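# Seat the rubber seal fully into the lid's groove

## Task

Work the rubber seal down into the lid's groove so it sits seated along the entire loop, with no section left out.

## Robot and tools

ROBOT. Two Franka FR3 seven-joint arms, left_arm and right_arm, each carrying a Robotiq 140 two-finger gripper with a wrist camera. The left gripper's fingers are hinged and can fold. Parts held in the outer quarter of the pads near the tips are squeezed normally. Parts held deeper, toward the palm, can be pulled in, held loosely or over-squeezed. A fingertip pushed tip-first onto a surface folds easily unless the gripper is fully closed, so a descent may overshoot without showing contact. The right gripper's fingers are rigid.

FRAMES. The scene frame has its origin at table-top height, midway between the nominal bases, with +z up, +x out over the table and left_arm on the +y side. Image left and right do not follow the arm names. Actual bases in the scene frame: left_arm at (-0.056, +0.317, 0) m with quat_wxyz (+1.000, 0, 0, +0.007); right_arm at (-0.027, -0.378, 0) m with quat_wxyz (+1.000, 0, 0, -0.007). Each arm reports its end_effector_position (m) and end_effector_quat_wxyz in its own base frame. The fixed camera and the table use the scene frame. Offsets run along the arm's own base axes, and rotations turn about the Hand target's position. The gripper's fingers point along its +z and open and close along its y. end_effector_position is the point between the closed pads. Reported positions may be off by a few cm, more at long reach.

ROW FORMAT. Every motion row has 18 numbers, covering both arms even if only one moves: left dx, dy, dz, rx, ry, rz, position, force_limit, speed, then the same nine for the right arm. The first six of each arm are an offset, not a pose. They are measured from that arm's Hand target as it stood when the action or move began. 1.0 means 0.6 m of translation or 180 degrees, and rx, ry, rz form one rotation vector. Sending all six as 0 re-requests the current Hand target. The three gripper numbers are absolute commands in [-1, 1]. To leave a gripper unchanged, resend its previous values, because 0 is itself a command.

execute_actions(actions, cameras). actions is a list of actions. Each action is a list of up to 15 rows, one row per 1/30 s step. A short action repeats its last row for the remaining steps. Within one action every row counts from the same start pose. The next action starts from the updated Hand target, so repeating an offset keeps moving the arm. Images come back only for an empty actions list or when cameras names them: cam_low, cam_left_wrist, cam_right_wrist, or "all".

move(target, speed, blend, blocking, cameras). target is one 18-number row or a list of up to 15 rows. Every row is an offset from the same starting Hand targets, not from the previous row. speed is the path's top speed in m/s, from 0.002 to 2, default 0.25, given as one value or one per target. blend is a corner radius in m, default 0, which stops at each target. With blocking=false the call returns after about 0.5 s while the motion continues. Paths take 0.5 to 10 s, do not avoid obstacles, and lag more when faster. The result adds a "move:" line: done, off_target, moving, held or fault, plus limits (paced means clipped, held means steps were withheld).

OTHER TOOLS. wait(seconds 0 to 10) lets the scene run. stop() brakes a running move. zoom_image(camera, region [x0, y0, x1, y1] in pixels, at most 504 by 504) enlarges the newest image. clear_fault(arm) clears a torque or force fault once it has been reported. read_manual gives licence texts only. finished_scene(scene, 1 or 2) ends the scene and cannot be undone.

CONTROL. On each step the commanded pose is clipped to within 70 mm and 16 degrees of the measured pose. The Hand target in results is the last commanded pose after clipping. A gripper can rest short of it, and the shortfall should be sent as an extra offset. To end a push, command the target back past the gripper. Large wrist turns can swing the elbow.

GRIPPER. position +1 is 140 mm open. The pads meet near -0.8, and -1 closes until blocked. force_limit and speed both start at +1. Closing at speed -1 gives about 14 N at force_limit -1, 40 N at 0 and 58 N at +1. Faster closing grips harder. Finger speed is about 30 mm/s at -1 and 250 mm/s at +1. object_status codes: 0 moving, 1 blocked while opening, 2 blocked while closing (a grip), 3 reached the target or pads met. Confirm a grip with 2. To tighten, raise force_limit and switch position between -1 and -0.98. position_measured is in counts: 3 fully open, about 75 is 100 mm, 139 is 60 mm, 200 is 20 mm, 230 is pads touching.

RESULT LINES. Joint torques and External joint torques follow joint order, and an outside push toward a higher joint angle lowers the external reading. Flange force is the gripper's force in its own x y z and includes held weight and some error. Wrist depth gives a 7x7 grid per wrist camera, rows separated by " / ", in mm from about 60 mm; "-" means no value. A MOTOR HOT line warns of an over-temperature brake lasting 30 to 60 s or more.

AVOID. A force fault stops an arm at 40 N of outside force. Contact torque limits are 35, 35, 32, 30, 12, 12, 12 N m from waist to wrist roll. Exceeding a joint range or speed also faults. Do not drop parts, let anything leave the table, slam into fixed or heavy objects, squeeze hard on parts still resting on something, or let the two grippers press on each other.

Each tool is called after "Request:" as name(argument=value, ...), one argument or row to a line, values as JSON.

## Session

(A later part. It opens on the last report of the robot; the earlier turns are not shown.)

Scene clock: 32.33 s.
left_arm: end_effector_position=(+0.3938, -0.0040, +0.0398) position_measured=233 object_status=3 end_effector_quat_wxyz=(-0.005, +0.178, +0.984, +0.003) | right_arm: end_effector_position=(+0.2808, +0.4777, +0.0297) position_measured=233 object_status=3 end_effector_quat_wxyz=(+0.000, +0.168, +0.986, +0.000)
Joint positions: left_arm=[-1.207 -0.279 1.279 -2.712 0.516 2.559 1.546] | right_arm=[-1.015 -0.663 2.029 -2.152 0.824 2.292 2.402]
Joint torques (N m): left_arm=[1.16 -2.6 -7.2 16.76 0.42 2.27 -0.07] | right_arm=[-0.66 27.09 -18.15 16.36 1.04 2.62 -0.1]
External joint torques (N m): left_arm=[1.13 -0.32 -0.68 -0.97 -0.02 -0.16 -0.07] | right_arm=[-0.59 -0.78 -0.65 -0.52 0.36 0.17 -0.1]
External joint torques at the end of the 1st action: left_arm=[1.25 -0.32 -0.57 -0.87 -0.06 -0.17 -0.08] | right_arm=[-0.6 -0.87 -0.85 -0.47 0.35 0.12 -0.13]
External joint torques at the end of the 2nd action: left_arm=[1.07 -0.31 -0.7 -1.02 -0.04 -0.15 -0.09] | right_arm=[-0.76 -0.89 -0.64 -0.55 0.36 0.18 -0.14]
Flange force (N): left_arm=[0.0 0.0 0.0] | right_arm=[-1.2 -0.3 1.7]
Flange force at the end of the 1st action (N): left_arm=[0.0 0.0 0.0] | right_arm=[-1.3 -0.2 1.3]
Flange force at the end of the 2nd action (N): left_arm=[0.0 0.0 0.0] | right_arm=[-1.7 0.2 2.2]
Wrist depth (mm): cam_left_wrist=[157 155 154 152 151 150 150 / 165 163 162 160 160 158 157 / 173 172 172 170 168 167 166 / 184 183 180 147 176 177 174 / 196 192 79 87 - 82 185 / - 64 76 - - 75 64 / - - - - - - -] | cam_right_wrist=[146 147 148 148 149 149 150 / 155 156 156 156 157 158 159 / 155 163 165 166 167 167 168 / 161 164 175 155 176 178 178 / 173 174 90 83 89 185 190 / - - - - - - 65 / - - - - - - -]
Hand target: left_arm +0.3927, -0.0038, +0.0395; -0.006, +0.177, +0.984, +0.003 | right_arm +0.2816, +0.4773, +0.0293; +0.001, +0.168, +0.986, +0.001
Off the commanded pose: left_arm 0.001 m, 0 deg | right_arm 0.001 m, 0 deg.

Request:
execute_actions(
  actions=[
    [[0,0,0,0,0,0,-1,-0.5,0,0,0,-0.001,0,0,0,-1,-0.5,0]],
    [[0,0,0,0,0,0,-1,-0.5,0,0,0,-0.001,0,0,0,-1,-0.5,0]],
    [[0,0,0,0,0,0,-1,-0.5,0,0,0,-0.001,0,0,0,-1,-0.5,0]],
  ],
)

Request:
execute_actions(
  actions=[
    [[0,0,0,0,0,0,-1,-0.5,0,0,0,-0.001,0,0,0,-1,-0.5,0]],
    [[0,0,0,0,0,0,-1,-0.5,0,0,0,-0.001,0,0,0,-1,-0.5,0]],
    [[0,0,0,0,0,0,-1,-0.5,0,0,0,-0.001,0,0,0,-1,-0.5,0]],
  ],
)

Request:
execute_actions(
  actions=[
    [[0,0,0,0,0,0,-1,-0.5,0,0,0,-0.001,0,0,0,-1,-0.5,0]],
    [[0,0,0,0,0,0,-1,-0.5,0,0,0,-0.001,0,0,0,-1,-0.5,0]],
  ],
  cameras=["cam_left_wrist","cam_right_wrist"],
)

Scene clock: 34.30 s.
left_arm: end_effector_position=(+0.3938, -0.0040, +0.0398) position_measured=233 object_status=3 end_effector_quat_wxyz=(-0.005, +0.178, +0.984, +0.003) | right_arm: end_effector_position=(+0.2808, +0.4777, +0.0295) position_measured=233 object_status=3 end_effector_quat_wxyz=(+0.000, +0.168, +0.986, +0.000)
Joint positions: left_arm=[-1.207 -0.279 1.279 -2.712 0.516 2.559 1.546] | right_arm=[-1.017 -0.662 2.03 -2.152 0.825 2.293 2.401]
Joint torques (N m): left_arm=[1.16 -2.63 -7.22 16.75 0.41 2.28 -0.1] | right_arm=[-1.52 24.86 -15.97 15.81 1.63 3.58 -0.14]
External joint torques (N m): left_arm=[1.18 -0.34 -0.65 -0.99 -0.03 -0.16 -0.1] | right_arm=[-1.61 -3.04 1.38 -1.13 0.96 1.14 -0.14]
External joint torques at the end of the 1st action: left_arm=[1.08 -0.33 -0.69 -0.94 -0.04 -0.14 -0.1] | right_arm=[-0.88 -1.71 0.22 -0.95 0.54 0.25 -0.11]
External joint torques at the end of the 2nd action: left_arm=[1.22 -0.41 -0.63 -0.9 -0.03 -0.15 -0.08] | right_arm=[-1.39 -2.28 0.77 -1.12 0.78 0.73 -0.16]
Flange force (N): left_arm=[0.0 0.0 0.0] | right_arm=[-4.5 6.2 14.7]
Flange force at the end of the 1st action (N): left_arm=[0.0 0.0 0.0] | right_arm=[-2.2 2.0 6.3]
Flange force at the end of the 2nd action (N): left_arm=[0.0 0.0 0.0] | right_arm=[-3.6 3.9 10.7]
Wrist depth (mm): cam_left_wrist=[157 155 154 153 152 151 150 / 164 163 162 161 159 158 157 / 173 173 171 169 169 167 166 / 184 182 179 147 176 176 175 / 196 192 79 87 - 81 184 / - 64 76 - - 75 64 / - - - - - - -] | cam_right_wrist=[147 148 148 148 149 149 150 / 153 155 156 155 157 157 158 / 154 161 165 166 167 167 168 / 162 165 176 154 176 178 179 / 173 172 90 83 89 185 190 / - - - - - - 65 / - - - - - - -]
Hand target: left_arm +0.3927, -0.0038, +0.0395; -0.006, +0.177, +0.984, +0.003 | right_arm +0.2816, +0.4773, +0.0275; +0.001, +0.168, +0.986, +0.001
Off the commanded pose: left_arm 0.001 m, 0 deg | right_arm 0.002 m, 0 deg.

Scene clock: 36.00 s.
left_arm: end_effector_position=(+0.3938, -0.0040, +0.0398) position_measured=233 object_status=3 end_effector_quat_wxyz=(-0.005, +0.178, +0.984, +0.003) | right_arm: end_effector_position=(+0.2809, +0.4777, +0.0295) position_measured=233 object_status=3 end_effector_quat_wxyz=(-0.002, +0.168, +0.986, +0.001)
Joint positions: left_arm=[-1.207 -0.279 1.279 -2.712 0.516 2.559 1.546] | right_arm=[-1.02 -0.66 2.032 -2.152 0.826 2.292 2.4]
Joint torques (N m): left_arm=[1.12 -2.58 -7.22 16.8 0.41 2.28 -0.08] | right_arm=[-1.97 22.74 -13.85 15.03 2.1 4.07 -0.18]
External joint torques (N m): left_arm=[1.14 -0.33 -0.67 -0.87 -0.03 -0.14 -0.08] | right_arm=[-1.91 -5.21 3.56 -1.92 1.43 1.62 -0.18]
External joint torques at the end of the 1st action: left_arm=[1.08 -0.33 -0.7 -1.03 -0.03 -0.16 -0.1] | right_arm=[-1.41 -3.74 2.2 -1.16 1.11 1.31 -0.18]
External joint torques at the end of the 2nd action: left_arm=[1.15 -0.35 -0.7 -0.99 -0.03 -0.16 -0.11] | right_arm=[-1.82 -4.64 3.05 -1.72 1.25 1.43 -0.14]
Flange force (N): left_arm=[0.0 0.0 0.0] | right_arm=[-6.1 11.1 25.8]
Flange force at the end of the 1st action (N): left_arm=[0.0 0.0 0.0] | right_arm=[-4.6 8.0 18.1]
Flange force at the end of the 2nd action (N): left_arm=[0.0 0.0 0.0] | right_arm=[-5.7 10.0 22.8]
Wrist depth (mm): cam_left_wrist=[157 156 154 153 151 150 149 / 164 163 162 161 160 158 157 / 173 172 171 170 168 167 165 / 183 183 180 147 176 176 175 / 196 192 79 87 - 82 185 / - 64 76 - - 75 64 / - - - - - - -] | cam_right_wrist=[146 147 147 148 149 150 149 / 154 156 156 157 157 158 158 / 154 161 165 165 167 167 169 / 162 164 176 172 174 178 179 / 172 173 90 83 89 184 191 / - - - - - - 65 / - - - - - - -]
Hand target: left_arm +0.3927, -0.0038, +0.0395; -0.006, +0.177, +0.984, +0.003 | right_arm +0.2816, +0.4773, +0.0257; +0.001, +0.168, +0.986, +0.001
Off the commanded pose: left_arm 0.001 m, 0 deg | right_arm 0.004 m, 0 deg.

Scene clock: 37.20 s.
left_arm: end_effector_position=(+0.3938, -0.0040, +0.0398) position_measured=233 object_status=3 end_effector_quat_wxyz=(-0.005, +0.178, +0.984, +0.003) | right_arm: end_effector_position=(+0.2810, +0.4777, +0.0295) position_measured=233 object_status=3 end_effector_quat_wxyz=(-0.002, +0.169, +0.986, +0.001)
Joint positions: left_arm=[-1.207 -0.279 1.279 -2.712 0.516 2.559 1.546] | right_arm=[-1.022 -0.659 2.033 -2.152 0.826 2.292 2.399]
Joint torques (N m): left_arm=[1.12 -2.57 -7.21 16.78 0.41 2.27 -0.08] | right_arm=[-2.22 21.38 -12.48 14.95 2.45 4.45 -0.19]
External joint torques (N m): left_arm=[1.13 -0.29 -0.66 -0.94 -0.04 -0.17 -0.08] | right_arm=[-2.02 -6.72 5.06 -2.02 1.76 1.99 -0.19]
External joint torques at the end of the 1st action: left_arm=[1.14 -0.36 -0.65 -0.94 -0.04 -0.15 -0.11] | right_arm=[-2.18 -6 4.1 -2.07 1.58 1.8 -0.17]
Flange force (N): left_arm=[0.0 0.0 0.0] | right_arm=[-7.4 15.8 33.3]
Flange force at the end of the 1st action (N): left_arm=[0.0 0.0 0.0] | right_arm=[-7.1 13.4 29.4]
Wrist depth (mm): cam_left_wrist=[157 155 154 153 151 150 150 / 164 163 162 161 160 158 157 / 173 172 172 169 168 167 165 / 184 183 179 147 176 176 175 / 196 192 79 87 - 81 184 / - 64 76 - - 75 64 / - - - - - - -] | cam_right_wrist=[147 147 147 148 149 150 150 / 153 155 156 157 158 158 159 / 154 161 166 166 166 167 169 / 161 164 175 171 175 178 179 / 173 173 90 83 89 186 191 / - - - - - - 65 / - - - - - - -]
Hand target: left_arm +0.3927, -0.0038, +0.0395; -0.006, +0.177, +0.984, +0.003 | right_arm +0.2816, +0.4773, +0.0245; +0.001, +0.168, +0.986, +0.001
Off the commanded pose: left_arm 0.001 m, 0 deg | right_arm 0.005 m, 0 deg.
Images, in order (width x height): cam_left_wrist 672x504, cam_right_wrist 672x504.

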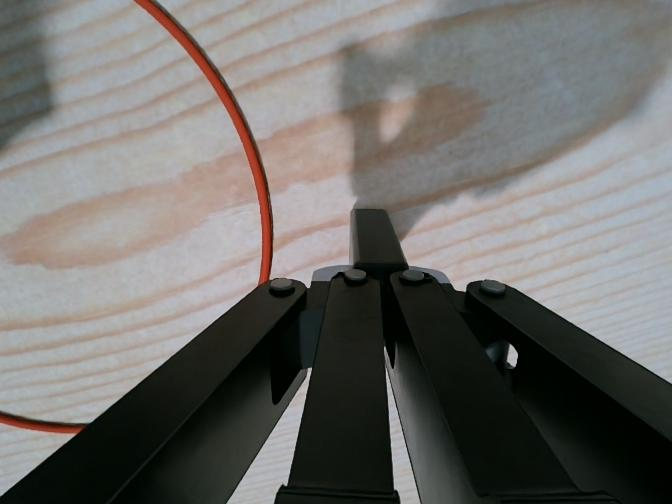

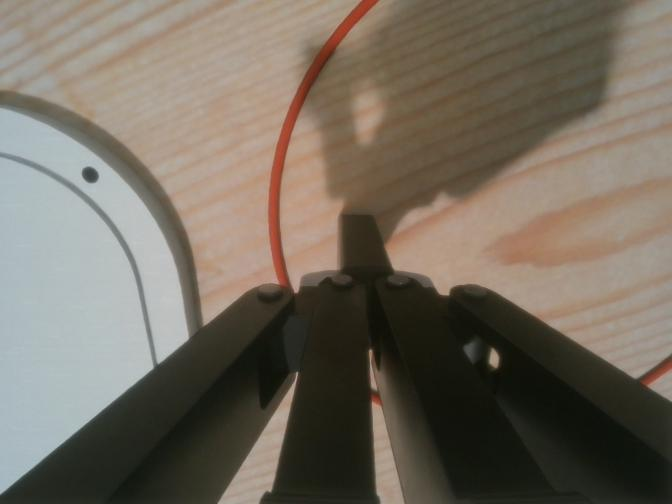

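Request:
zoom_image(
  camera="cam_left_wrist",
  region=[220, 150, 300, 230],
)

Request:
zoom_image(
  camera="cam_right_wrist",
  region=[60, 140, 220, 300],
)

Scaled by 6.300 from the camera's 672x504 image, which has a finer 960x720 frame.

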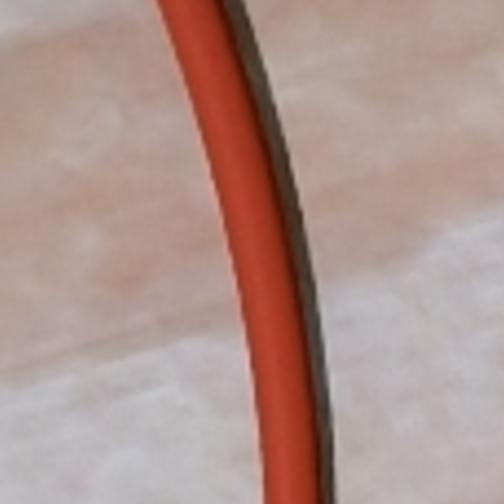

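Scaled by 3.150 from the camera's 672x504 image, which has a finer 960x720 frame.

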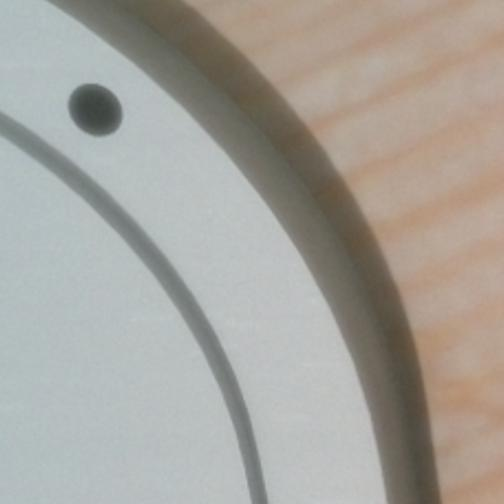

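Request:
move(
  target=[
    [0,0,0.03,0,0,0,-1,-0.5,0,0,0,0.0508,0,0,0,-1,-0.5,0],
    [-0.025,-0.0722,0.0425,0,0,0,-0.44,-0.5,0,-0.0508,-0.0523,0.0508,0,0,0,-0.44,-0.5,0],
  ],
  speed=0.15,
  blend=[0.005,0],
  cameras=["cam_left_wrist","cam_right_wrist"],
)

Scene clock: 40.70 s.
left_arm: end_effector_position=(+0.3792, -0.0473, +0.0655) position_measured=185 object_status=0 end_effector_quat_wxyz=(-0.004, +0.181, +0.984, +0.003) | right_arm: end_effector_position=(+0.2507, +0.4460, +0.0552) position_measured=185 object_status=0 end_effector_quat_wxyz=(+0.000, +0.165, +0.986, +0.000)
Joint positions: left_arm=[-1.094 -0.372 1.048 -2.737 0.538 2.463 1.419] | right_arm=[-0.789 -0.56 1.847 -2.304 0.764 2.311 2.434]
Joint torques (N m): left_arm=[0.69 -5.62 -7.86 17.69 0.34 2.19 -0.21] | right_arm=[0.46 18.69 -16.75 16.92 1.08 2.6 0.24]
External joint torques (N m): left_arm=[0.65 -0.18 -0.28 -1 -0.16 -0.25 -0.21] | right_arm=[0.49 -1.12 -1.22 -0.73 0.41 0.13 0.24]
Flange force (N): left_arm=[6.7 -1.3 -3.4] | right_arm=[2.8 -5.8 -3.7]
Wrist depth (mm): cam_left_wrist=[180 179 178 175 175 173 171 / 189 187 186 185 183 183 181 / 199 198 197 194 194 192 191 / 211 209 206 203 167 202 202 / 223 81 93 215 135 87 209 / - 67 67 230 - - 67 / - - - 250 - - -] | cam_right_wrist=[168 168 169 169 170 171 171 / 177 178 178 178 179 179 181 / 178 179 187 190 190 191 191 / 189 187 189 198 197 202 204 / 197 - 94 212 97 94 213 / - - 68 230 - - - / - - - 248 - - -]
Hand target: left_arm +0.3777, -0.0471, +0.0650; -0.006, +0.177, +0.984, +0.003 | right_arm +0.2512, +0.4460, +0.0550; +0.001, +0.168, +0.986, +0.001
Off the commanded pose: left_arm 0.002 m, 1 deg | right_arm 0.001 m, 0 deg.
move: done
Images, in order (width x height): cam_left_wrist 672x504, cam_right_wrist 672x504.

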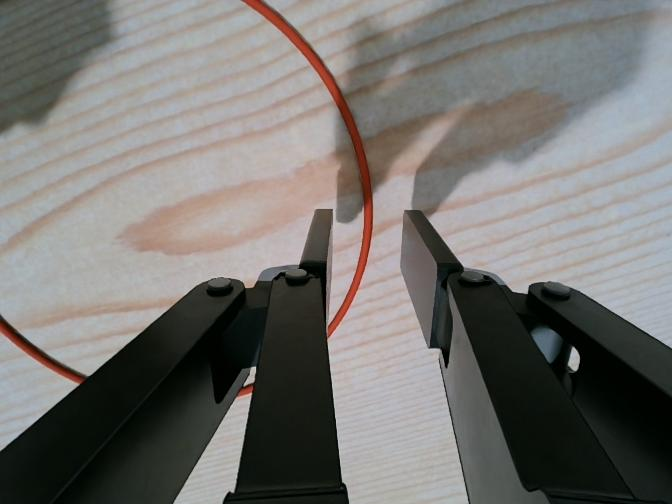

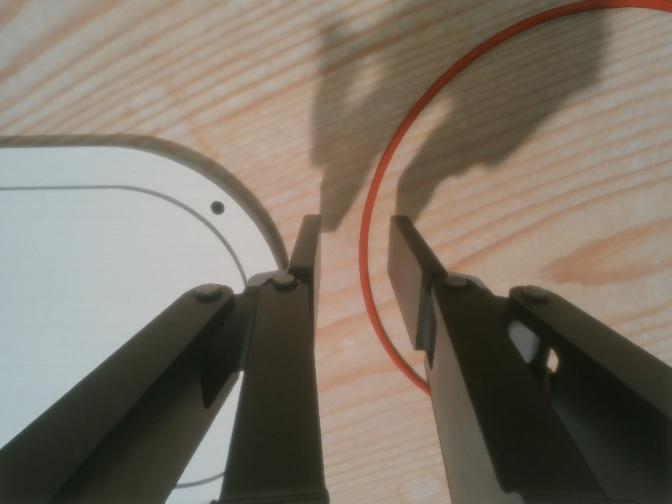

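Request:
move(
  target=[
    [0.0012,0.0032,-0.035,0,0,0,-0.44,-0.5,0,0.0013,0.004,-0.032,0,0,0,-0.44,-0.5,0],
    [0.0012,0.0032,-0.0447,0,0,0,-0.44,-0.5,0,0.0013,0.004,-0.0415,0,0,0,-0.44,-0.5,0],
  ],
  speed=[0.1,0.015],
  cameras=["cam_left_wrist","cam_right_wrist"],
)

Scene clock: 42.87 s.
left_arm: end_effector_position=(+0.3784, -0.0448, +0.0386) position_measured=185 object_status=3 end_effector_quat_wxyz=(-0.007, +0.175, +0.985, +0.003) | right_arm: end_effector_position=(+0.2502, +0.4470, +0.0306) position_measured=185 object_status=3 end_effector_quat_wxyz=(-0.001, +0.169, +0.986, -0.002)
Joint positions: left_arm=[-1.202 -0.278 1.171 -2.75 0.503 2.569 1.441] | right_arm=[-0.868 -0.585 1.944 -2.298 0.809 2.349 2.417]
Joint velocities: left_arm=[-0.001 0 0.003 0.001 -0.001 0.004 0.002] | right_arm=[within noise]
Joint torques (N m): left_arm=[-0.2 -4.44 -5.9 16.99 0.26 2.71 0.28] | right_arm=[-1.66 20.01 -14.23 16.41 1.49 3.83 -0.25]
External joint torques (N m): left_arm=[-0.2 0.26 0.19 -0.65 -0.17 0.27 0.28] | right_arm=[-1.65 -2.53 1.43 -0.4 0.85 1.39 -0.25]
Flange force (N): left_arm=[0.0 0.0 0.0] | right_arm=[-5.4 9.5 17.4]
Wrist depth (mm): cam_left_wrist=[156 154 153 152 151 150 149 / 163 162 161 160 160 158 158 / 172 171 171 168 167 166 165 / 182 181 178 175 166 176 175 / 192 93 93 185 135 87 181 / - 67 67 199 200 - 67 / - - - 215 - - -] | cam_right_wrist=[147 148 148 148 149 149 149 / 155 156 156 156 157 158 157 / 156 158 166 166 166 168 167 / 163 162 168 173 169 178 178 / 171 - 94 186 97 94 187 / - - 68 201 - - - / - - - 218 - - -]
Hand target: left_arm +0.3784, -0.0452, +0.0381; -0.006, +0.177, +0.984, +0.003 | right_arm +0.2519, +0.4484, +0.0301; +0.001, +0.168, +0.986, +0.001
Off the commanded pose: left_arm 0.001 m, 0 deg | right_arm 0.002 m, 0 deg.
move: done
Images, in order (width x height): cam_left_wrist 672x504, cam_right_wrist 672x504.

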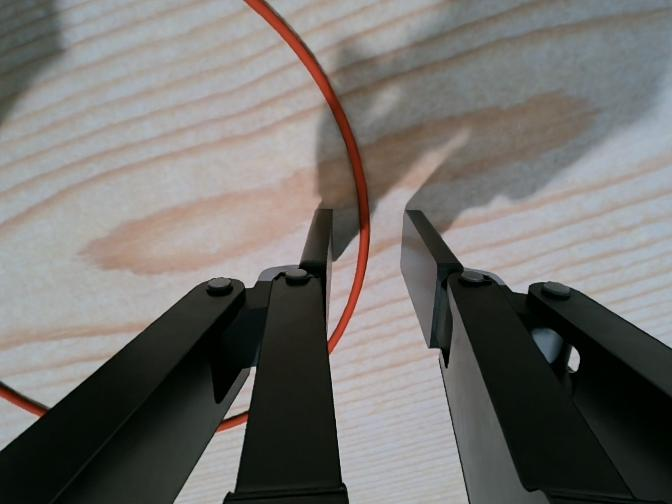

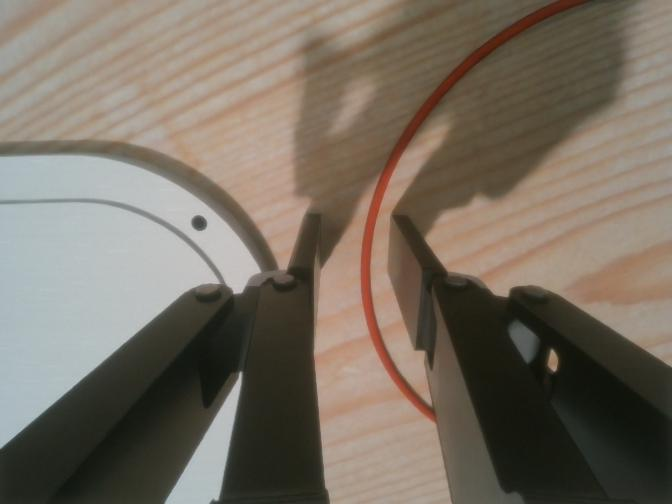

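Request:
zoom_image(
  camera="cam_right_wrist",
  region=[230, 190, 430, 350],
)

Scaled by 2.520 from the camera's 672x504 image, which has a finer 960x720 frame.

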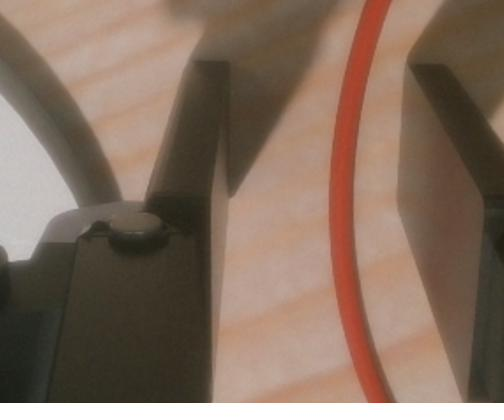

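Request:
execute_actions(
  actions=[
    [[0,0,0,0,0,0,-0.44,-0.5,0,0,0,0.0017,0,0,0,-0.44,-0.5,0]],
    [[0,0,0,0,0,0,-0.44,-0.5,0,0,0,0.0017,0,0,0,-0.44,-0.5,0]],
    [[0,0,0,0,0,0,-0.44,-0.5,0,0,0,0.0017,0,0,0,-0.44,-0.5,0]],
  ],
)

Scene clock: 45.40 s.
left_arm: end_effector_position=(+0.3783, -0.0449, +0.0383) position_measured=185 object_status=3 end_effector_quat_wxyz=(-0.007, +0.175, +0.985, +0.003) | right_arm: end_effector_position=(+0.2519, +0.4475, +0.0325) position_measured=185 object_status=3 end_effector_quat_wxyz=(+0.000, +0.170, +0.985, +0.000)
Joint positions: left_arm=[-1.205 -0.278 1.175 -2.75 0.503 2.569 1.442] | right_arm=[-0.864 -0.585 1.938 -2.298 0.809 2.35 2.416]
Joint torques (N m): left_arm=[0.27 -4.71 -5.94 17.03 0.38 2.61 0.22] | right_arm=[0.54 21.62 -17.1 16.54 0.56 2.43 -0.06]
External joint torques (N m): left_arm=[0.24 -0.18 0.12 -0.54 -0.04 0.19 0.22] | right_arm=[0.48 -0.76 -1.47 -0.29 -0.08 -0.02 -0.06]
External joint torques at the end of the 1st action: left_arm=[0.54 -0.21 0.16 -0.58 -0.02 0.19 0.21] | right_arm=[-0.45 -1.66 -0.31 0.32 0.58 1.19 -0.13]
External joint torques at the end of the 2nd action: left_arm=[0.24 -0.18 0.13 -0.52 -0.03 0.19 0.2] | right_arm=[0.44 -0.87 -1.41 -0.35 0.09 0.11 -0.11]
Flange force (N): left_arm=[0.0 0.0 0.0] | right_arm=[1.7 -4.4 -5.5]
Flange force at the end of the 1st action (N): left_arm=[0.0 0.0 0.0] | right_arm=[-1.6 3.1 6.0]
Flange force at the end of the 2nd action (N): left_arm=[0.0 0.0 0.0] | right_arm=[1.5 -4.3 -4.3]
Wrist depth (mm): cam_left_wrist=[156 154 154 152 150 150 149 / 163 163 161 159 158 157 156 / 172 171 170 168 167 166 165 / 183 181 178 175 166 175 174 / 192 93 93 185 135 87 181 / - 67 67 197 200 - 67 / - - - 214 - - -] | cam_right_wrist=[148 148 149 149 150 151 151 / 157 157 158 158 158 159 160 / 158 161 167 168 169 169 169 / 163 164 169 176 174 179 180 / 173 - 94 188 113 94 190 / - - 69 204 - - - / - - - 219 - - -]
Hand target: left_arm +0.3784, -0.0452, +0.0381; -0.006, +0.177, +0.984, +0.003 | right_arm +0.2519, +0.4484, +0.0331; +0.001, +0.168, +0.986, +0.001
Off the commanded pose: left_arm 0.000 m, 0 deg | right_arm 0.001 m, 0 deg.

Request:
execute_actions(
  actions=[
    [[0,0,0,0,0,0,-0.44,-0.5,0,0.0015,0.0045,0,0,0,0,-0.44,-0.5,0]],
  ],
  cameras=["cam_left_wrist","cam_right_wrist"],
)

Scene clock: 46.43 s.
left_arm: end_effector_position=(+0.3783, -0.0449, +0.0383) position_measured=185 object_status=3 end_effector_quat_wxyz=(-0.007, +0.175, +0.985, +0.003) | right_arm: end_effector_position=(+0.2528, +0.4513, +0.0333) position_measured=185 object_status=3 end_effector_quat_wxyz=(+0.001, +0.168, +0.986, +0.002)
Joint positions: left_arm=[-1.205 -0.278 1.175 -2.75 0.503 2.569 1.442] | right_arm=[-0.87 -0.587 1.943 -2.289 0.809 2.35 2.416]
Joint torques (N m): left_arm=[0.24 -4.76 -5.99 17.04 0.39 2.62 0.17] | right_arm=[-0.65 21.32 -16.32 16.92 0.57 2.3 0.03]
External joint torques (N m): left_arm=[0.3 -0.19 0.17 -0.54 -0.04 0.18 0.17] | right_arm=[-0.53 -1.39 -0.46 0 -0.08 -0.18 0.03]
Flange force (N): left_arm=[0.0 0.0 0.0] | right_arm=[-1.5 3.4 1.4]
Wrist depth (mm): cam_left_wrist=[156 154 153 152 151 150 149 / 164 162 161 159 159 157 157 / 172 171 170 168 167 166 165 / 183 180 177 175 167 175 174 / 191 93 93 185 135 87 181 / - 67 67 198 200 - 67 / - - - 214 - - -] | cam_right_wrist=[148 149 150 151 151 152 152 / 157 158 158 159 160 160 161 / 158 159 167 168 169 170 171 / - 166 171 177 175 181 182 / 175 - 94 189 113 94 191 / - - 68 205 - - - / - - - 221 - - -]
Hand target: left_arm +0.3784, -0.0452, +0.0381; -0.006, +0.177, +0.984, +0.003 | right_arm +0.2528, +0.4511, +0.0331; +0.001, +0.168, +0.986, +0.001
Off the commanded pose: left_arm 0.000 m, 0 deg | right_arm 0.000 m, 0 deg.
Images, in order (width x height): cam_left_wrist 672x504, cam_right_wrist 672x504.

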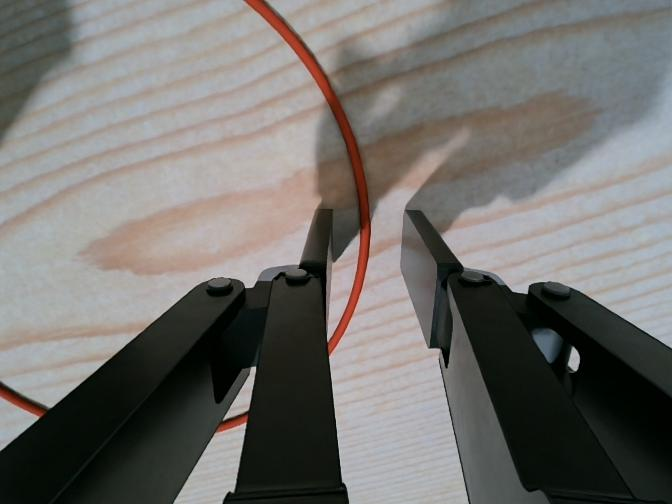

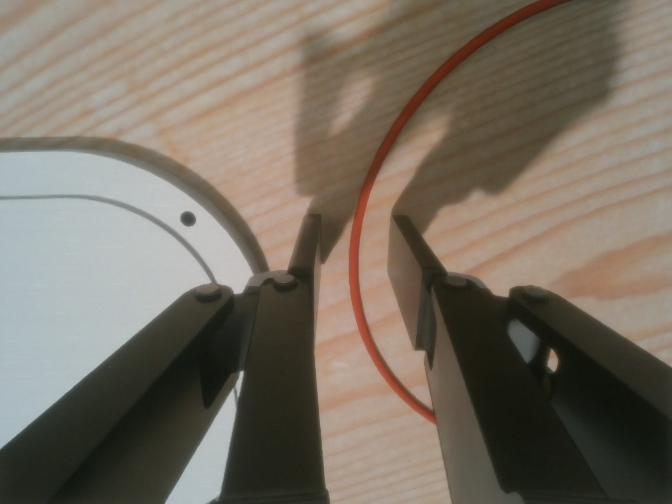

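Request:
execute_actions(
  actions=[
    [[0,0,0,0,0,0,-0.68,-0.5,-1,0,0,0,0,0,0,-0.68,-0.5,-1]],
    [[0,0,0,0,0,0,-0.68,-0.5,-1,0,0,0,0,0,0,-0.68,-0.5,-1]],
  ],
  cameras=["cam_left_wrist","cam_right_wrist"],
)

Scene clock: 47.73 s.
left_arm: end_effector_position=(+0.3783, -0.0449, +0.0383) position_measured=214 object_status=3 end_effector_quat_wxyz=(-0.007, +0.175, +0.985, +0.003) | right_arm: end_effector_position=(+0.2527, +0.4513, +0.0333) position_measured=214 object_status=3 end_effector_quat_wxyz=(+0.001, +0.168, +0.986, +0.002)
Joint positions: left_arm=[-1.205 -0.278 1.175 -2.75 0.503 2.569 1.442] | right_arm=[-0.87 -0.587 1.943 -2.289 0.809 2.35 2.416]
Joint torques (N m): left_arm=[0.27 -4.77 -5.96 17.01 0.4 2.61 0.2] | right_arm=[-0.64 21.31 -16.27 16.93 0.55 2.31 0.09]
External joint torques (N m): left_arm=[0.19 -0.21 0.06 -0.58 -0.02 0.19 0.2] | right_arm=[-0.67 -1.38 -0.55 0.02 -0.1 -0.15 0.09]
External joint torques at the end of the 1st action: left_arm=[0.24 -0.19 0.15 -0.57 -0.03 0.18 0.2] | right_arm=[-0.75 -1.39 -0.6 -0.08 -0.08 -0.16 0.09]
Flange force (N): left_arm=[0.0 0.0 0.0] | right_arm=[-1.7 3.6 1.3]
Flange force at the end of the 1st action (N): left_arm=[0.0 0.0 0.0] | right_arm=[-1.8 3.4 1.4]
Wrist depth (mm): cam_left_wrist=[156 154 153 152 151 150 149 / 163 162 161 159 159 158 156 / 172 171 170 168 168 166 164 / 182 182 179 172 173 176 174 / 194 191 87 87 - 83 182 / - 64 77 61 - 76 68 / - - - - - - -] | cam_right_wrist=[149 149 150 150 151 151 152 / 158 158 158 159 159 160 161 / 159 160 168 168 170 170 171 / 164 166 171 175 177 181 182 / 175 - 94 78 - 96 195 / - - - - - - 66 / - - - - - - -]
Hand target: left_arm +0.3784, -0.0452, +0.0381; -0.006, +0.177, +0.984, +0.003 | right_arm +0.2528, +0.4511, +0.0331; +0.001, +0.168, +0.986, +0.001
Off the commanded pose: left_arm 0.000 m, 0 deg | right_arm 0.000 m, 0 deg.
Images, in order (width x height): cam_left_wrist 672x504, cam_right_wrist 672x504.

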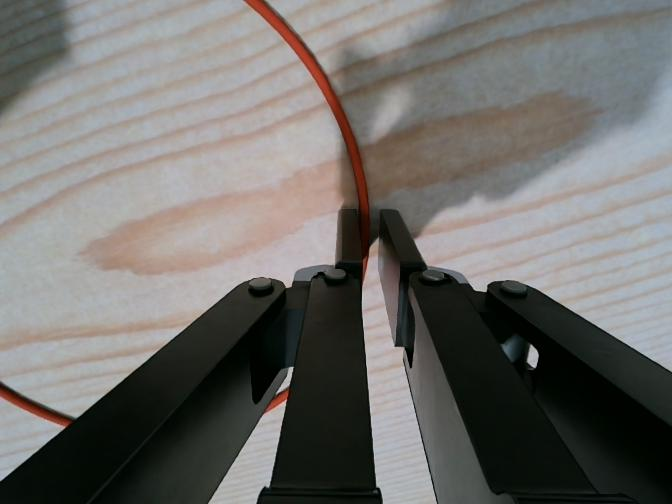

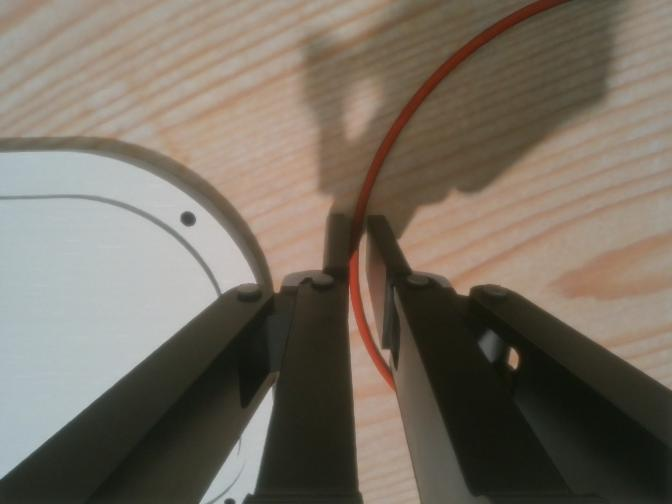

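Request:
execute_actions(
  actions=[
    [[0,0,0,0,0,0,-0.68,-0.5,-1,0,0,-0.0012,0,0,0,-0.68,-0.5,-1]],
    [[0,0,0,0,0,0,-0.68,-0.5,-1,0,0,-0.0012,0,0,0,-0.68,-0.5,-1]],
    [[0,0,0,0,0,0,-0.68,-0.5,-1,0,0,-0.0008,0,0,0,-0.68,-0.5,-1]],
  ],
)

Scene clock: 49.57 s.
left_arm: end_effector_position=(+0.3783, -0.0449, +0.0383) position_measured=214 object_status=3 end_effector_quat_wxyz=(-0.007, +0.175, +0.985, +0.003) | right_arm: end_effector_position=(+0.2518, +0.4505, +0.0311) position_measured=214 object_status=3 end_effector_quat_wxyz=(+0.000, +0.168, +0.986, +0.000)
Joint positions: left_arm=[-1.205 -0.278 1.175 -2.75 0.503 2.569 1.442] | right_arm=[-0.876 -0.588 1.951 -2.289 0.809 2.35 2.416]
Joint torques (N m): left_arm=[0.3 -4.76 -5.95 17.06 0.39 2.62 0.23] | right_arm=[-0.7 21.56 -16.22 16.68 0.72 2.42 -0.03]
External joint torques (N m): left_arm=[0.28 -0.27 0.12 -0.51 -0.04 0.2 0.23] | right_arm=[-0.66 -1.38 -0.44 -0.21 0.08 -0.04 -0.03]
External joint torques at the end of the 1st action: left_arm=[0.21 -0.12 0.09 -0.72 -0.04 0.16 0.21] | right_arm=[-0.42 -1.23 -0.45 0.07 0.08 -0.05 0.02]
External joint torques at the end of the 2nd action: left_arm=[0.25 -0.23 0.1 -0.56 -0.04 0.19 0.18] | right_arm=[-0.46 -1.26 -0.61 -0.13 0.08 -0.03 0]
Flange force (N): left_arm=[0.0 0.0 0.0] | right_arm=[-1.8 2.9 2.4]
Flange force at the end of the 1st action (N): left_arm=[0.0 0.0 0.0] | right_arm=[-1.2 2.9 1.5]
Flange force at the end of the 2nd action (N): left_arm=[0.0 0.0 0.0] | right_arm=[-1.2 2.0 1.1]
Wrist depth (mm): cam_left_wrist=[156 154 153 152 150 150 149 / 163 161 161 160 159 157 156 / 172 171 170 168 167 167 165 / 183 181 178 172 173 175 174 / 193 190 87 87 - 83 182 / - 64 77 61 - 76 68 / - - - - - - -] | cam_right_wrist=[147 147 148 148 149 150 150 / 156 156 156 157 157 158 158 / 156 159 166 166 167 168 168 / - 164 171 172 175 179 179 / 174 171 94 83 - 96 191 / - - - - - - 66 / - - - - - - -]
Hand target: left_arm +0.3784, -0.0452, +0.0381; -0.006, +0.177, +0.984, +0.003 | right_arm +0.2528, +0.4511, +0.0312; +0.001, +0.168, +0.986, +0.001
Off the commanded pose: left_arm 0.000 m, 0 deg | right_arm 0.001 m, 0 deg.

Request:
execute_actions(
  actions=[
    [[0,0,0,0,0,0,-0.68,-0.5,-1,0,0,-0.0008,0,0,0,-0.68,-0.5,-1]],
    [[0,0,0,0,0,0,-0.68,-0.5,-1,0,0,-0.0008,0,0,0,-0.68,-0.5,-1]],
  ],
)

Scene clock: 50.90 s.
left_arm: end_effector_position=(+0.3783, -0.0449, +0.0383) position_measured=214 object_status=3 end_effector_quat_wxyz=(-0.007, +0.175, +0.985, +0.003) | right_arm: end_effector_position=(+0.2518, +0.4506, +0.0310) position_measured=214 object_status=3 end_effector_quat_wxyz=(+0.000, +0.168, +0.986, +0.000)
Joint positions: left_arm=[-1.205 -0.278 1.175 -2.75 0.503 2.569 1.442] | right_arm=[-0.878 -0.588 1.953 -2.288 0.809 2.349 2.416]
Joint torques (N m): left_arm=[0.28 -4.72 -5.93 17.05 0.4 2.62 0.19] | right_arm=[-1.43 20.27 -14.79 16.4 1.14 3.26 -0.09]
External joint torques (N m): left_arm=[0.21 -0.15 0.12 -0.59 -0.03 0.19 0.19] | right_arm=[-1.41 -2.57 0.89 -0.41 0.5 0.81 -0.09]
External joint torques at the end of the 1st action: left_arm=[0.17 -0.13 0.07 -0.64 -0.01 0.16 0.19] | right_arm=[-0.94 -1.76 0.26 -0.25 0.27 0.43 -0.03]
Flange force (N): left_arm=[0.0 0.0 0.0] | right_arm=[-4.4 8.3 13.0]
Flange force at the end of the 1st action (N): left_arm=[0.0 0.0 0.0] | right_arm=[-2.8 5.1 7.2]
Wrist depth (mm): cam_left_wrist=[156 154 153 152 150 150 149 / 163 162 161 159 159 158 157 / 172 171 170 169 167 166 165 / 182 181 179 172 172 175 174 / 194 189 87 87 - 83 183 / - 64 77 61 - 76 68 / - - - - - - -] | cam_right_wrist=[147 148 148 148 149 150 149 / 156 156 156 157 157 158 158 / 157 160 165 166 167 168 168 / 162 163 171 172 175 178 179 / 173 - 94 83 - 96 191 / - - - - - - 66 / - - - - - - -]
Hand target: left_arm +0.3784, -0.0452, +0.0381; -0.006, +0.177, +0.984, +0.003 | right_arm +0.2528, +0.4511, +0.0303; +0.001, +0.168, +0.986, +0.001
Off the commanded pose: left_arm 0.000 m, 0 deg | right_arm 0.001 m, 0 deg.

Request:
execute_actions(
  actions=[
    [[0,0,0.0008,0,0,0,-0.68,-0.5,-1,0,0,0.0025,0,0,0,-0.68,-0.5,-1]],
    [[0,0,0,0,0,0,-1,-0.6,-1,0,0,0,0,0,0,-1,-0.6,-1]],
    [[0,0,0,0,0,0,-1,-0.6,-1,0,0,0,0,0,0,-1,-0.6,-1]],
  ],
)

Request:
wait(
  seconds=1,
  cameras=["cam_left_wrist","cam_right_wrist"],
)

Scene clock: 53.00 s.
left_arm: end_effector_position=(+0.3783, -0.0449, +0.0383) position_measured=225 object_status=2 end_effector_quat_wxyz=(-0.007, +0.175, +0.985, +0.003) | right_arm: end_effector_position=(+0.2523, +0.4505, +0.0313) position_measured=225 object_status=2 end_effector_quat_wxyz=(+0.000, +0.169, +0.986, +0.000)
Joint positions: left_arm=[-1.205 -0.278 1.175 -2.75 0.503 2.569 1.442] | right_arm=[-0.877 -0.588 1.951 -2.288 0.809 2.349 2.416]
Joint torques (N m): left_arm=[0.79 -5.08 -6.27 17.04 0.42 2.43 0.12] | right_arm=[0.36 22.02 -17.16 16.48 0.71 2.42 0.04]
External joint torques (N m): left_arm=[0.78 -0.55 -0.18 -0.55 -0.01 0 0.12] | right_arm=[0.35 -0.89 -1.43 -0.39 0.07 -0.04 0.04]
External joint torques at the end of the 1st action: left_arm=[0.71 -0.55 -0.23 -0.57 -0.03 -0.02 0.13] | right_arm=[0.36 -0.88 -1.33 -0.39 0.07 -0.05 0.06]
External joint torques at the end of the 2nd action: left_arm=[0.77 -0.58 -0.15 -0.57 -0.02 -0.02 0.14] | right_arm=[0.37 -0.88 -1.43 -0.42 0.07 -0.04 0]
Flange force (N): left_arm=[0.0 0.0 0.0] | right_arm=[1.5 -3.7 -4.5]
Flange force at the end of the 1st action (N): left_arm=[0.0 0.0 0.0] | right_arm=[1.5 -3.6 -4.2]
Flange force at the end of the 2nd action (N): left_arm=[0.0 0.0 0.0] | right_arm=[1.5 -3.9 -4.5]
Wrist depth (mm): cam_left_wrist=[157 154 152 152 150 150 149 / 163 162 161 159 158 158 157 / 171 171 170 169 167 166 165 / 182 181 178 147 175 176 174 / 195 191 87 87 - 81 183 / - 64 77 58 - 76 64 / - - - - - - -] | cam_right_wrist=[147 148 149 149 149 150 150 / 155 156 157 157 157 159 159 / 157 158 166 166 168 167 168 / 162 165 170 154 175 178 180 / 174 171 94 83 95 185 190 / - - - - - - 65 / - - - - - - -]
Hand target: left_arm +0.3784, -0.0452, +0.0386; -0.006, +0.177, +0.984, +0.003 | right_arm +0.2528, +0.4511, +0.0318; +0.001, +0.168, +0.986, +0.001
Off the commanded pose: left_arm 0.000 m, 0 deg | right_arm 0.001 m, 0 deg.

Scene clock: 54.00 s.
left_arm: end_effector_position=(+0.3783, -0.0449, +0.0383) position_measured=225 object_status=2 end_effector_quat_wxyz=(-0.007, +0.175, +0.985, +0.003) | right_arm: end_effector_position=(+0.2523, +0.4505, +0.0313) position_measured=225 object_status=2 end_effector_quat_wxyz=(+0.000, +0.169, +0.986, +0.000)
Joint positions: left_arm=[-1.205 -0.278 1.175 -2.75 0.503 2.569 1.442] | right_arm=[-0.877 -0.588 1.951 -2.288 0.809 2.349 2.416]
Joint torques (N m): left_arm=[0.77 -5.13 -6.26 17.01 0.41 2.43 0.13] | right_arm=[0.34 22.02 -17.19 16.46 0.71 2.42 0.01]
External joint torques (N m): left_arm=[0.72 -0.62 -0.22 -0.54 -0.01 0.01 0.13] | right_arm=[0.36 -0.91 -1.43 -0.44 0.06 -0.04 0.01]
Flange force (N): left_arm=[0.0 0.0 0.0] | right_arm=[1.5 -3.9 -4.4]
Wrist depth (mm): cam_left_wrist=[156 154 153 151 150 150 149 / 163 162 161 159 159 158 157 / 172 171 170 169 167 166 165 / 183 181 179 147 175 175 174 / 194 190 87 87 - 81 182 / - 64 77 58 - 76 64 / - - - - - - -] | cam_right_wrist=[147 148 149 149 149 150 150 / 156 156 157 157 158 157 158 / 157 160 166 166 168 167 168 / 164 165 170 154 176 179 179 / 174 172 94 83 95 186 190 / - - - - - - 65 / - - - - - - -]
Hand target: left_arm +0.3784, -0.0452, +0.0386; -0.006, +0.177, +0.984, +0.003 | right_arm +0.2528, +0.4511, +0.0318; +0.001, +0.168, +0.986, +0.001
Tool commands: left_gripper/position=-1.0 left_gripper/force_limit=-0.6 left_gripper/speed=-1.0 right_gripper/position=-1.0 right_gripper/force_limit=-0.6 right_gripper/speed=-1.0
Off the commanded pose: left_arm 0.000 m, 0 deg | right_arm 0.001 m, 0 deg.
wait: 1.00 s; at rest by 0.17 s
Images, in order (width x height): cam_left_wrist 672x504, cam_right_wrist 672x504.

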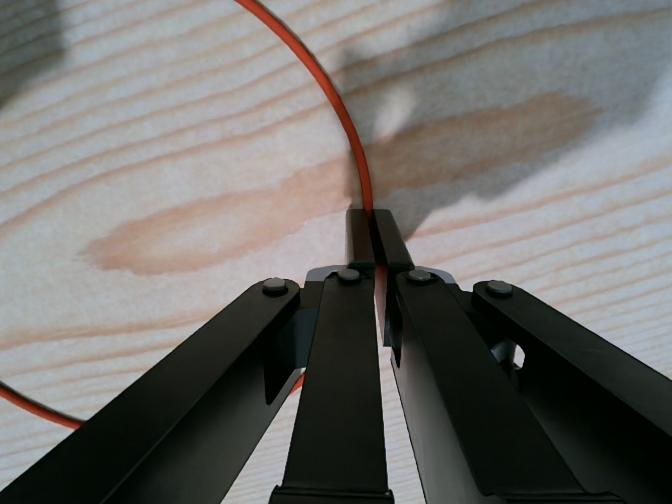

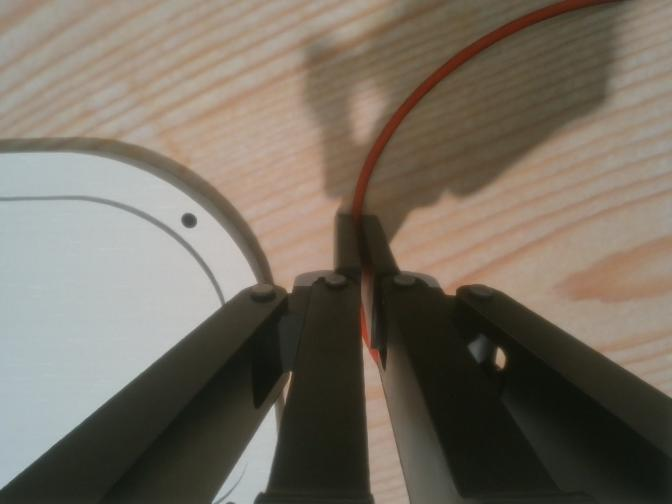

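Request:
move(
  target=[0,0,0.1,0,0,0,-1,-0.6,-1,0,0,0.1,0,0,0,-1,-0.6,-1],
  speed=0.08,
  cameras=["all"],
)

Scene clock: 56.03 s.
left_arm: end_effector_position=(+0.3797, -0.0451, +0.0986) position_measured=225 object_status=2 end_effector_quat_wxyz=(-0.005, +0.180, +0.984, +0.004) | right_arm: end_effector_position=(+0.2534, +0.4513, +0.0916) position_measured=225 object_status=2 end_effector_quat_wxyz=(+0.001, +0.166, +0.986, +0.002)
Joint positions: left_arm=[-1.028 -0.476 0.961 -2.71 0.556 2.33 1.402] | right_arm=[-0.704 -0.533 1.73 -2.278 0.697 2.244 2.478]
Joint velocities: left_arm=[0.002 -0.001 -0.001 0 0 -0.003 -0.001] | right_arm=[0 0 -0.001 -0.001 0 -0.003 0.006]
Joint torques (N m): left_arm=[1.19 -5.56 -10.1 18.88 0.53 2.18 -0.2] | right_arm=[0.52 15.28 -16.71 18.56 0.66 2.22 0.3]
External joint torques (N m): left_arm=[1.18 -0.57 -0.84 -0.93 -0.05 -0.27 -0.2] | right_arm=[0.46 -1.5 -1.46 -0.29 -0.05 -0.24 0.3]
Flange force (N): left_arm=[10.6 -1.7 -5.3] | right_arm=[3.2 -6.3 -6.3]
Wrist depth (mm): cam_left_wrist=[210 207 204 206 203 203 201 / 221 220 218 212 215 213 212 / 232 231 229 228 226 225 222 / 246 245 243 147 237 237 235 / 259 258 81 87 - 81 246 / - 64 77 58 - 76 64 / - - - - - - -] | cam_right_wrist=[198 201 200 201 202 202 203 / 210 210 211 212 212 214 214 / 211 215 220 225 225 227 228 / 223 224 224 136 237 240 243 / 237 236 94 83 95 250 258 / - - - - - - 65 / - - - - - - -]
Hand target: left_arm +0.3784, -0.0452, +0.0986; -0.006, +0.177, +0.984, +0.003 | right_arm +0.2528, +0.4511, +0.0918; +0.001, +0.168, +0.986, +0.001
Off the commanded pose: left_arm 0.001 m, 0 deg | right_arm 0.001 m, 0 deg.
move: done

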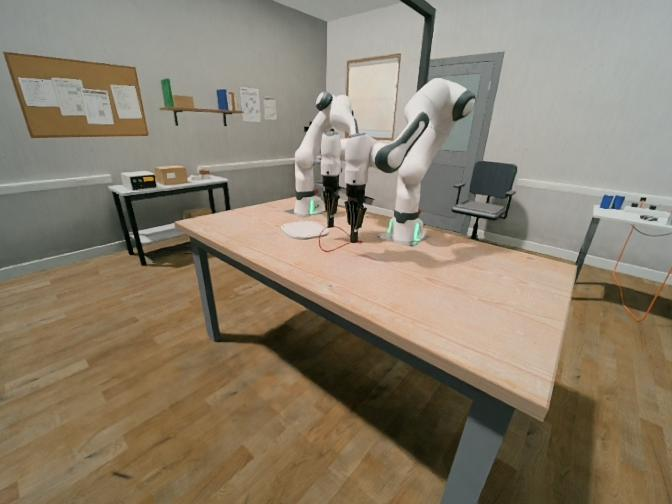

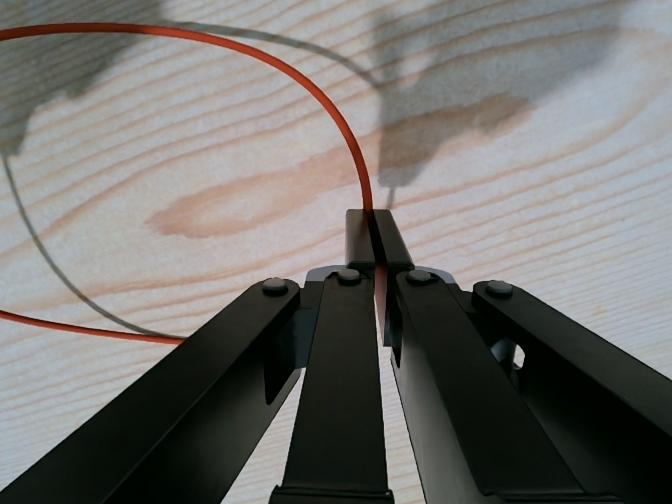

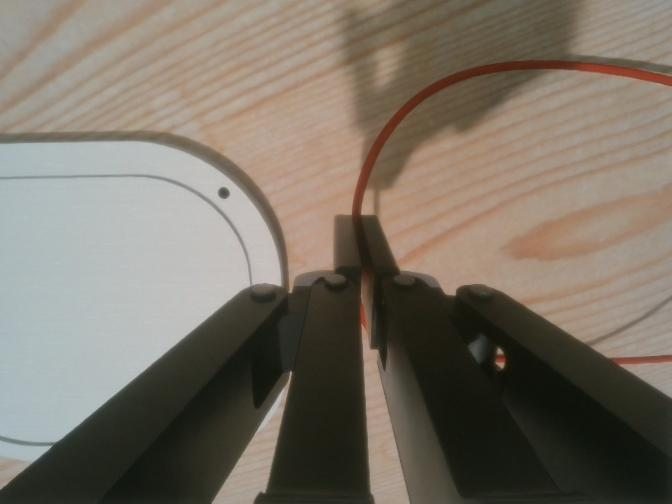

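Request:
zoom_image(
  camera="cam_low",
  region=[270, 180, 430, 280],
)

Scaled by 3.150 from the camera's 672x504 image, which has a finer 960x720 frame.

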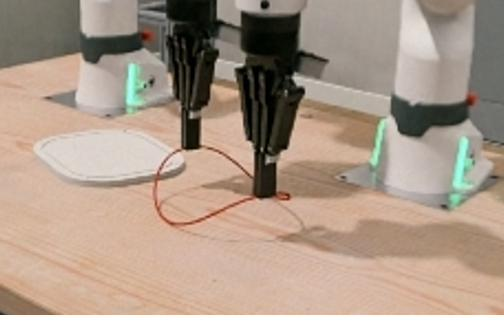

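Request:
move(
  target=[
    [0,0,0.0667,0,0,0,-1,-0.6,-1,0,0,0.0667,0,0,0,-1,-0.6,-1],
    [-0.0668,-0.4842,0.0667,0,0,0,-1,-0.6,-1,-0.0388,-0.4725,0.0667,0,0,0,-1,-0.6,-1],
  ],
  speed=0.12,
  blend=[0.03,0],
  cameras=["all"],
)

Scene clock: 61.30 s.
left_arm: end_effector_position=(+0.3392, -0.3352, +0.1393) position_measured=225 object_status=2 end_effector_quat_wxyz=(-0.005, +0.181, +0.984, +0.003) | right_arm: end_effector_position=(+0.2307, +0.1686, +0.1324) position_measured=225 object_status=2 end_effector_quat_wxyz=(+0.002, +0.171, +0.985, +0.002)
Joint positions: left_arm=[-1.387 -0.114 0.605 -2.4 0.085 2.292 1.092] | right_arm=[0.052 -0.908 0.661 -2.956 0.592 2.088 2.095]
Joint velocities: left_arm=[within noise] | right_arm=[0 0 0 0.001 0 0.001 -0.005]
Joint torques (N m): left_arm=[0.72 -19.86 -2.23 22.41 0.21 2.48 -0.19] | right_arm=[0.51 0.43 -10.69 19.93 0.42 2.28 -0.08]
External joint torques (N m): left_arm=[0.6 1.15 -0.39 -0.05 -0.37 0.03 -0.19] | right_arm=[0.51 -0.29 -1.21 -0.8 -0.34 -0.17 -0.08]
Flange force (N): left_arm=[-3.4 -2.0 2.4] | right_arm=[2.7 -6.2 -2.6]
Wrist depth (mm): cam_left_wrist=[238 236 234 237 243 241 239 / 248 248 246 243 255 255 251 / 262 261 260 257 266 265 266 / - 276 273 118 281 281 280 / 306 285 81 87 - 81 295 / - 64 77 58 - 76 64 / - - - - - - -] | cam_right_wrist=[230 232 231 232 229 222 229 / 242 244 243 242 234 237 236 / 258 258 259 254 248 247 250 / 273 274 273 137 260 268 264 / 293 289 94 83 95 274 296 / - - - - - - 65 / - - - - - - -]
Hand target: left_arm +0.3383, -0.3357, +0.1386; -0.006, +0.177, +0.984, +0.003 | right_arm +0.2296, +0.1676, +0.1318; +0.001, +0.168, +0.986, +0.001
Off the commanded pose: left_arm 0.001 m, 0 deg | right_arm 0.002 m, 0 deg.
move: done; blend cut to 0.02 m at target 1

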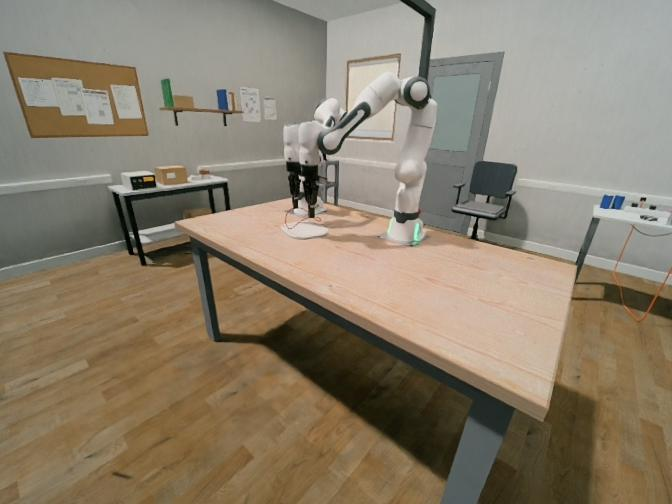

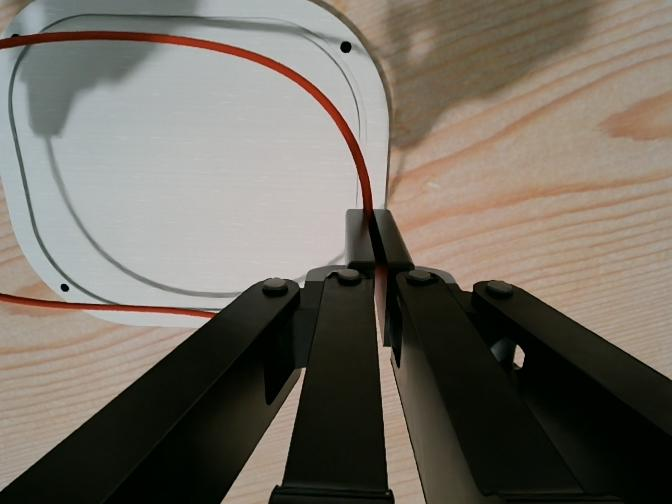

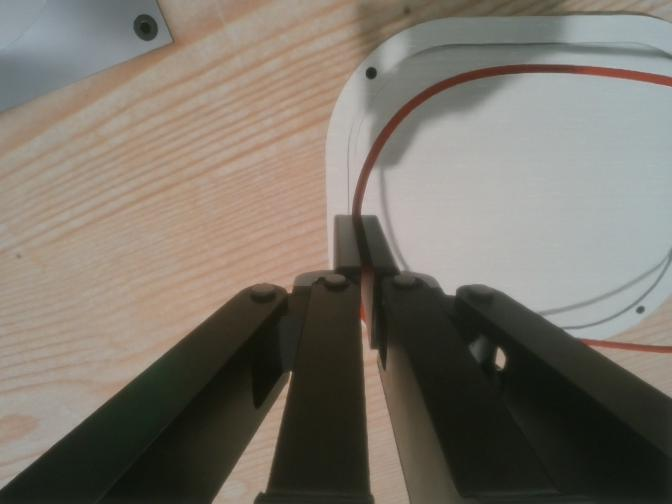

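Request:
zoom_image(
  camera="cam_left_wrist",
  region=[270, 60, 430, 220],
)

Request:
zoom_image(
  camera="cam_right_wrist",
  region=[310, 40, 470, 220],
)

Scaled by 3.150 from the camera's 672x504 image, which has a finer 960x720 frame.

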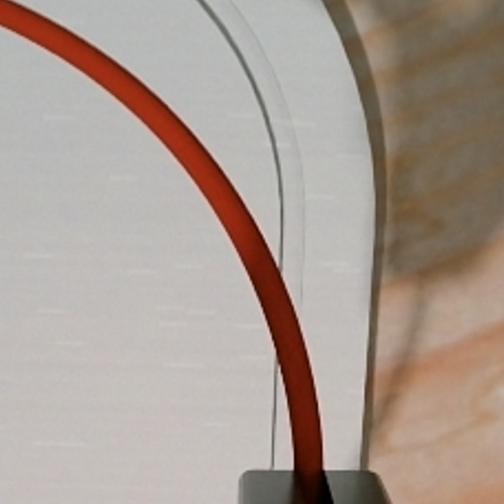

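Scaled by 2.800 from the camera's 672x504 image, which has a finer 960x720 frame.

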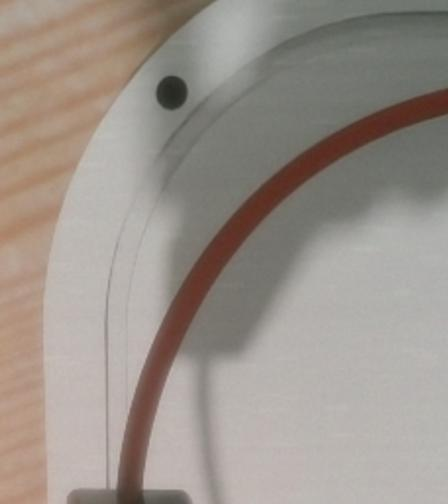

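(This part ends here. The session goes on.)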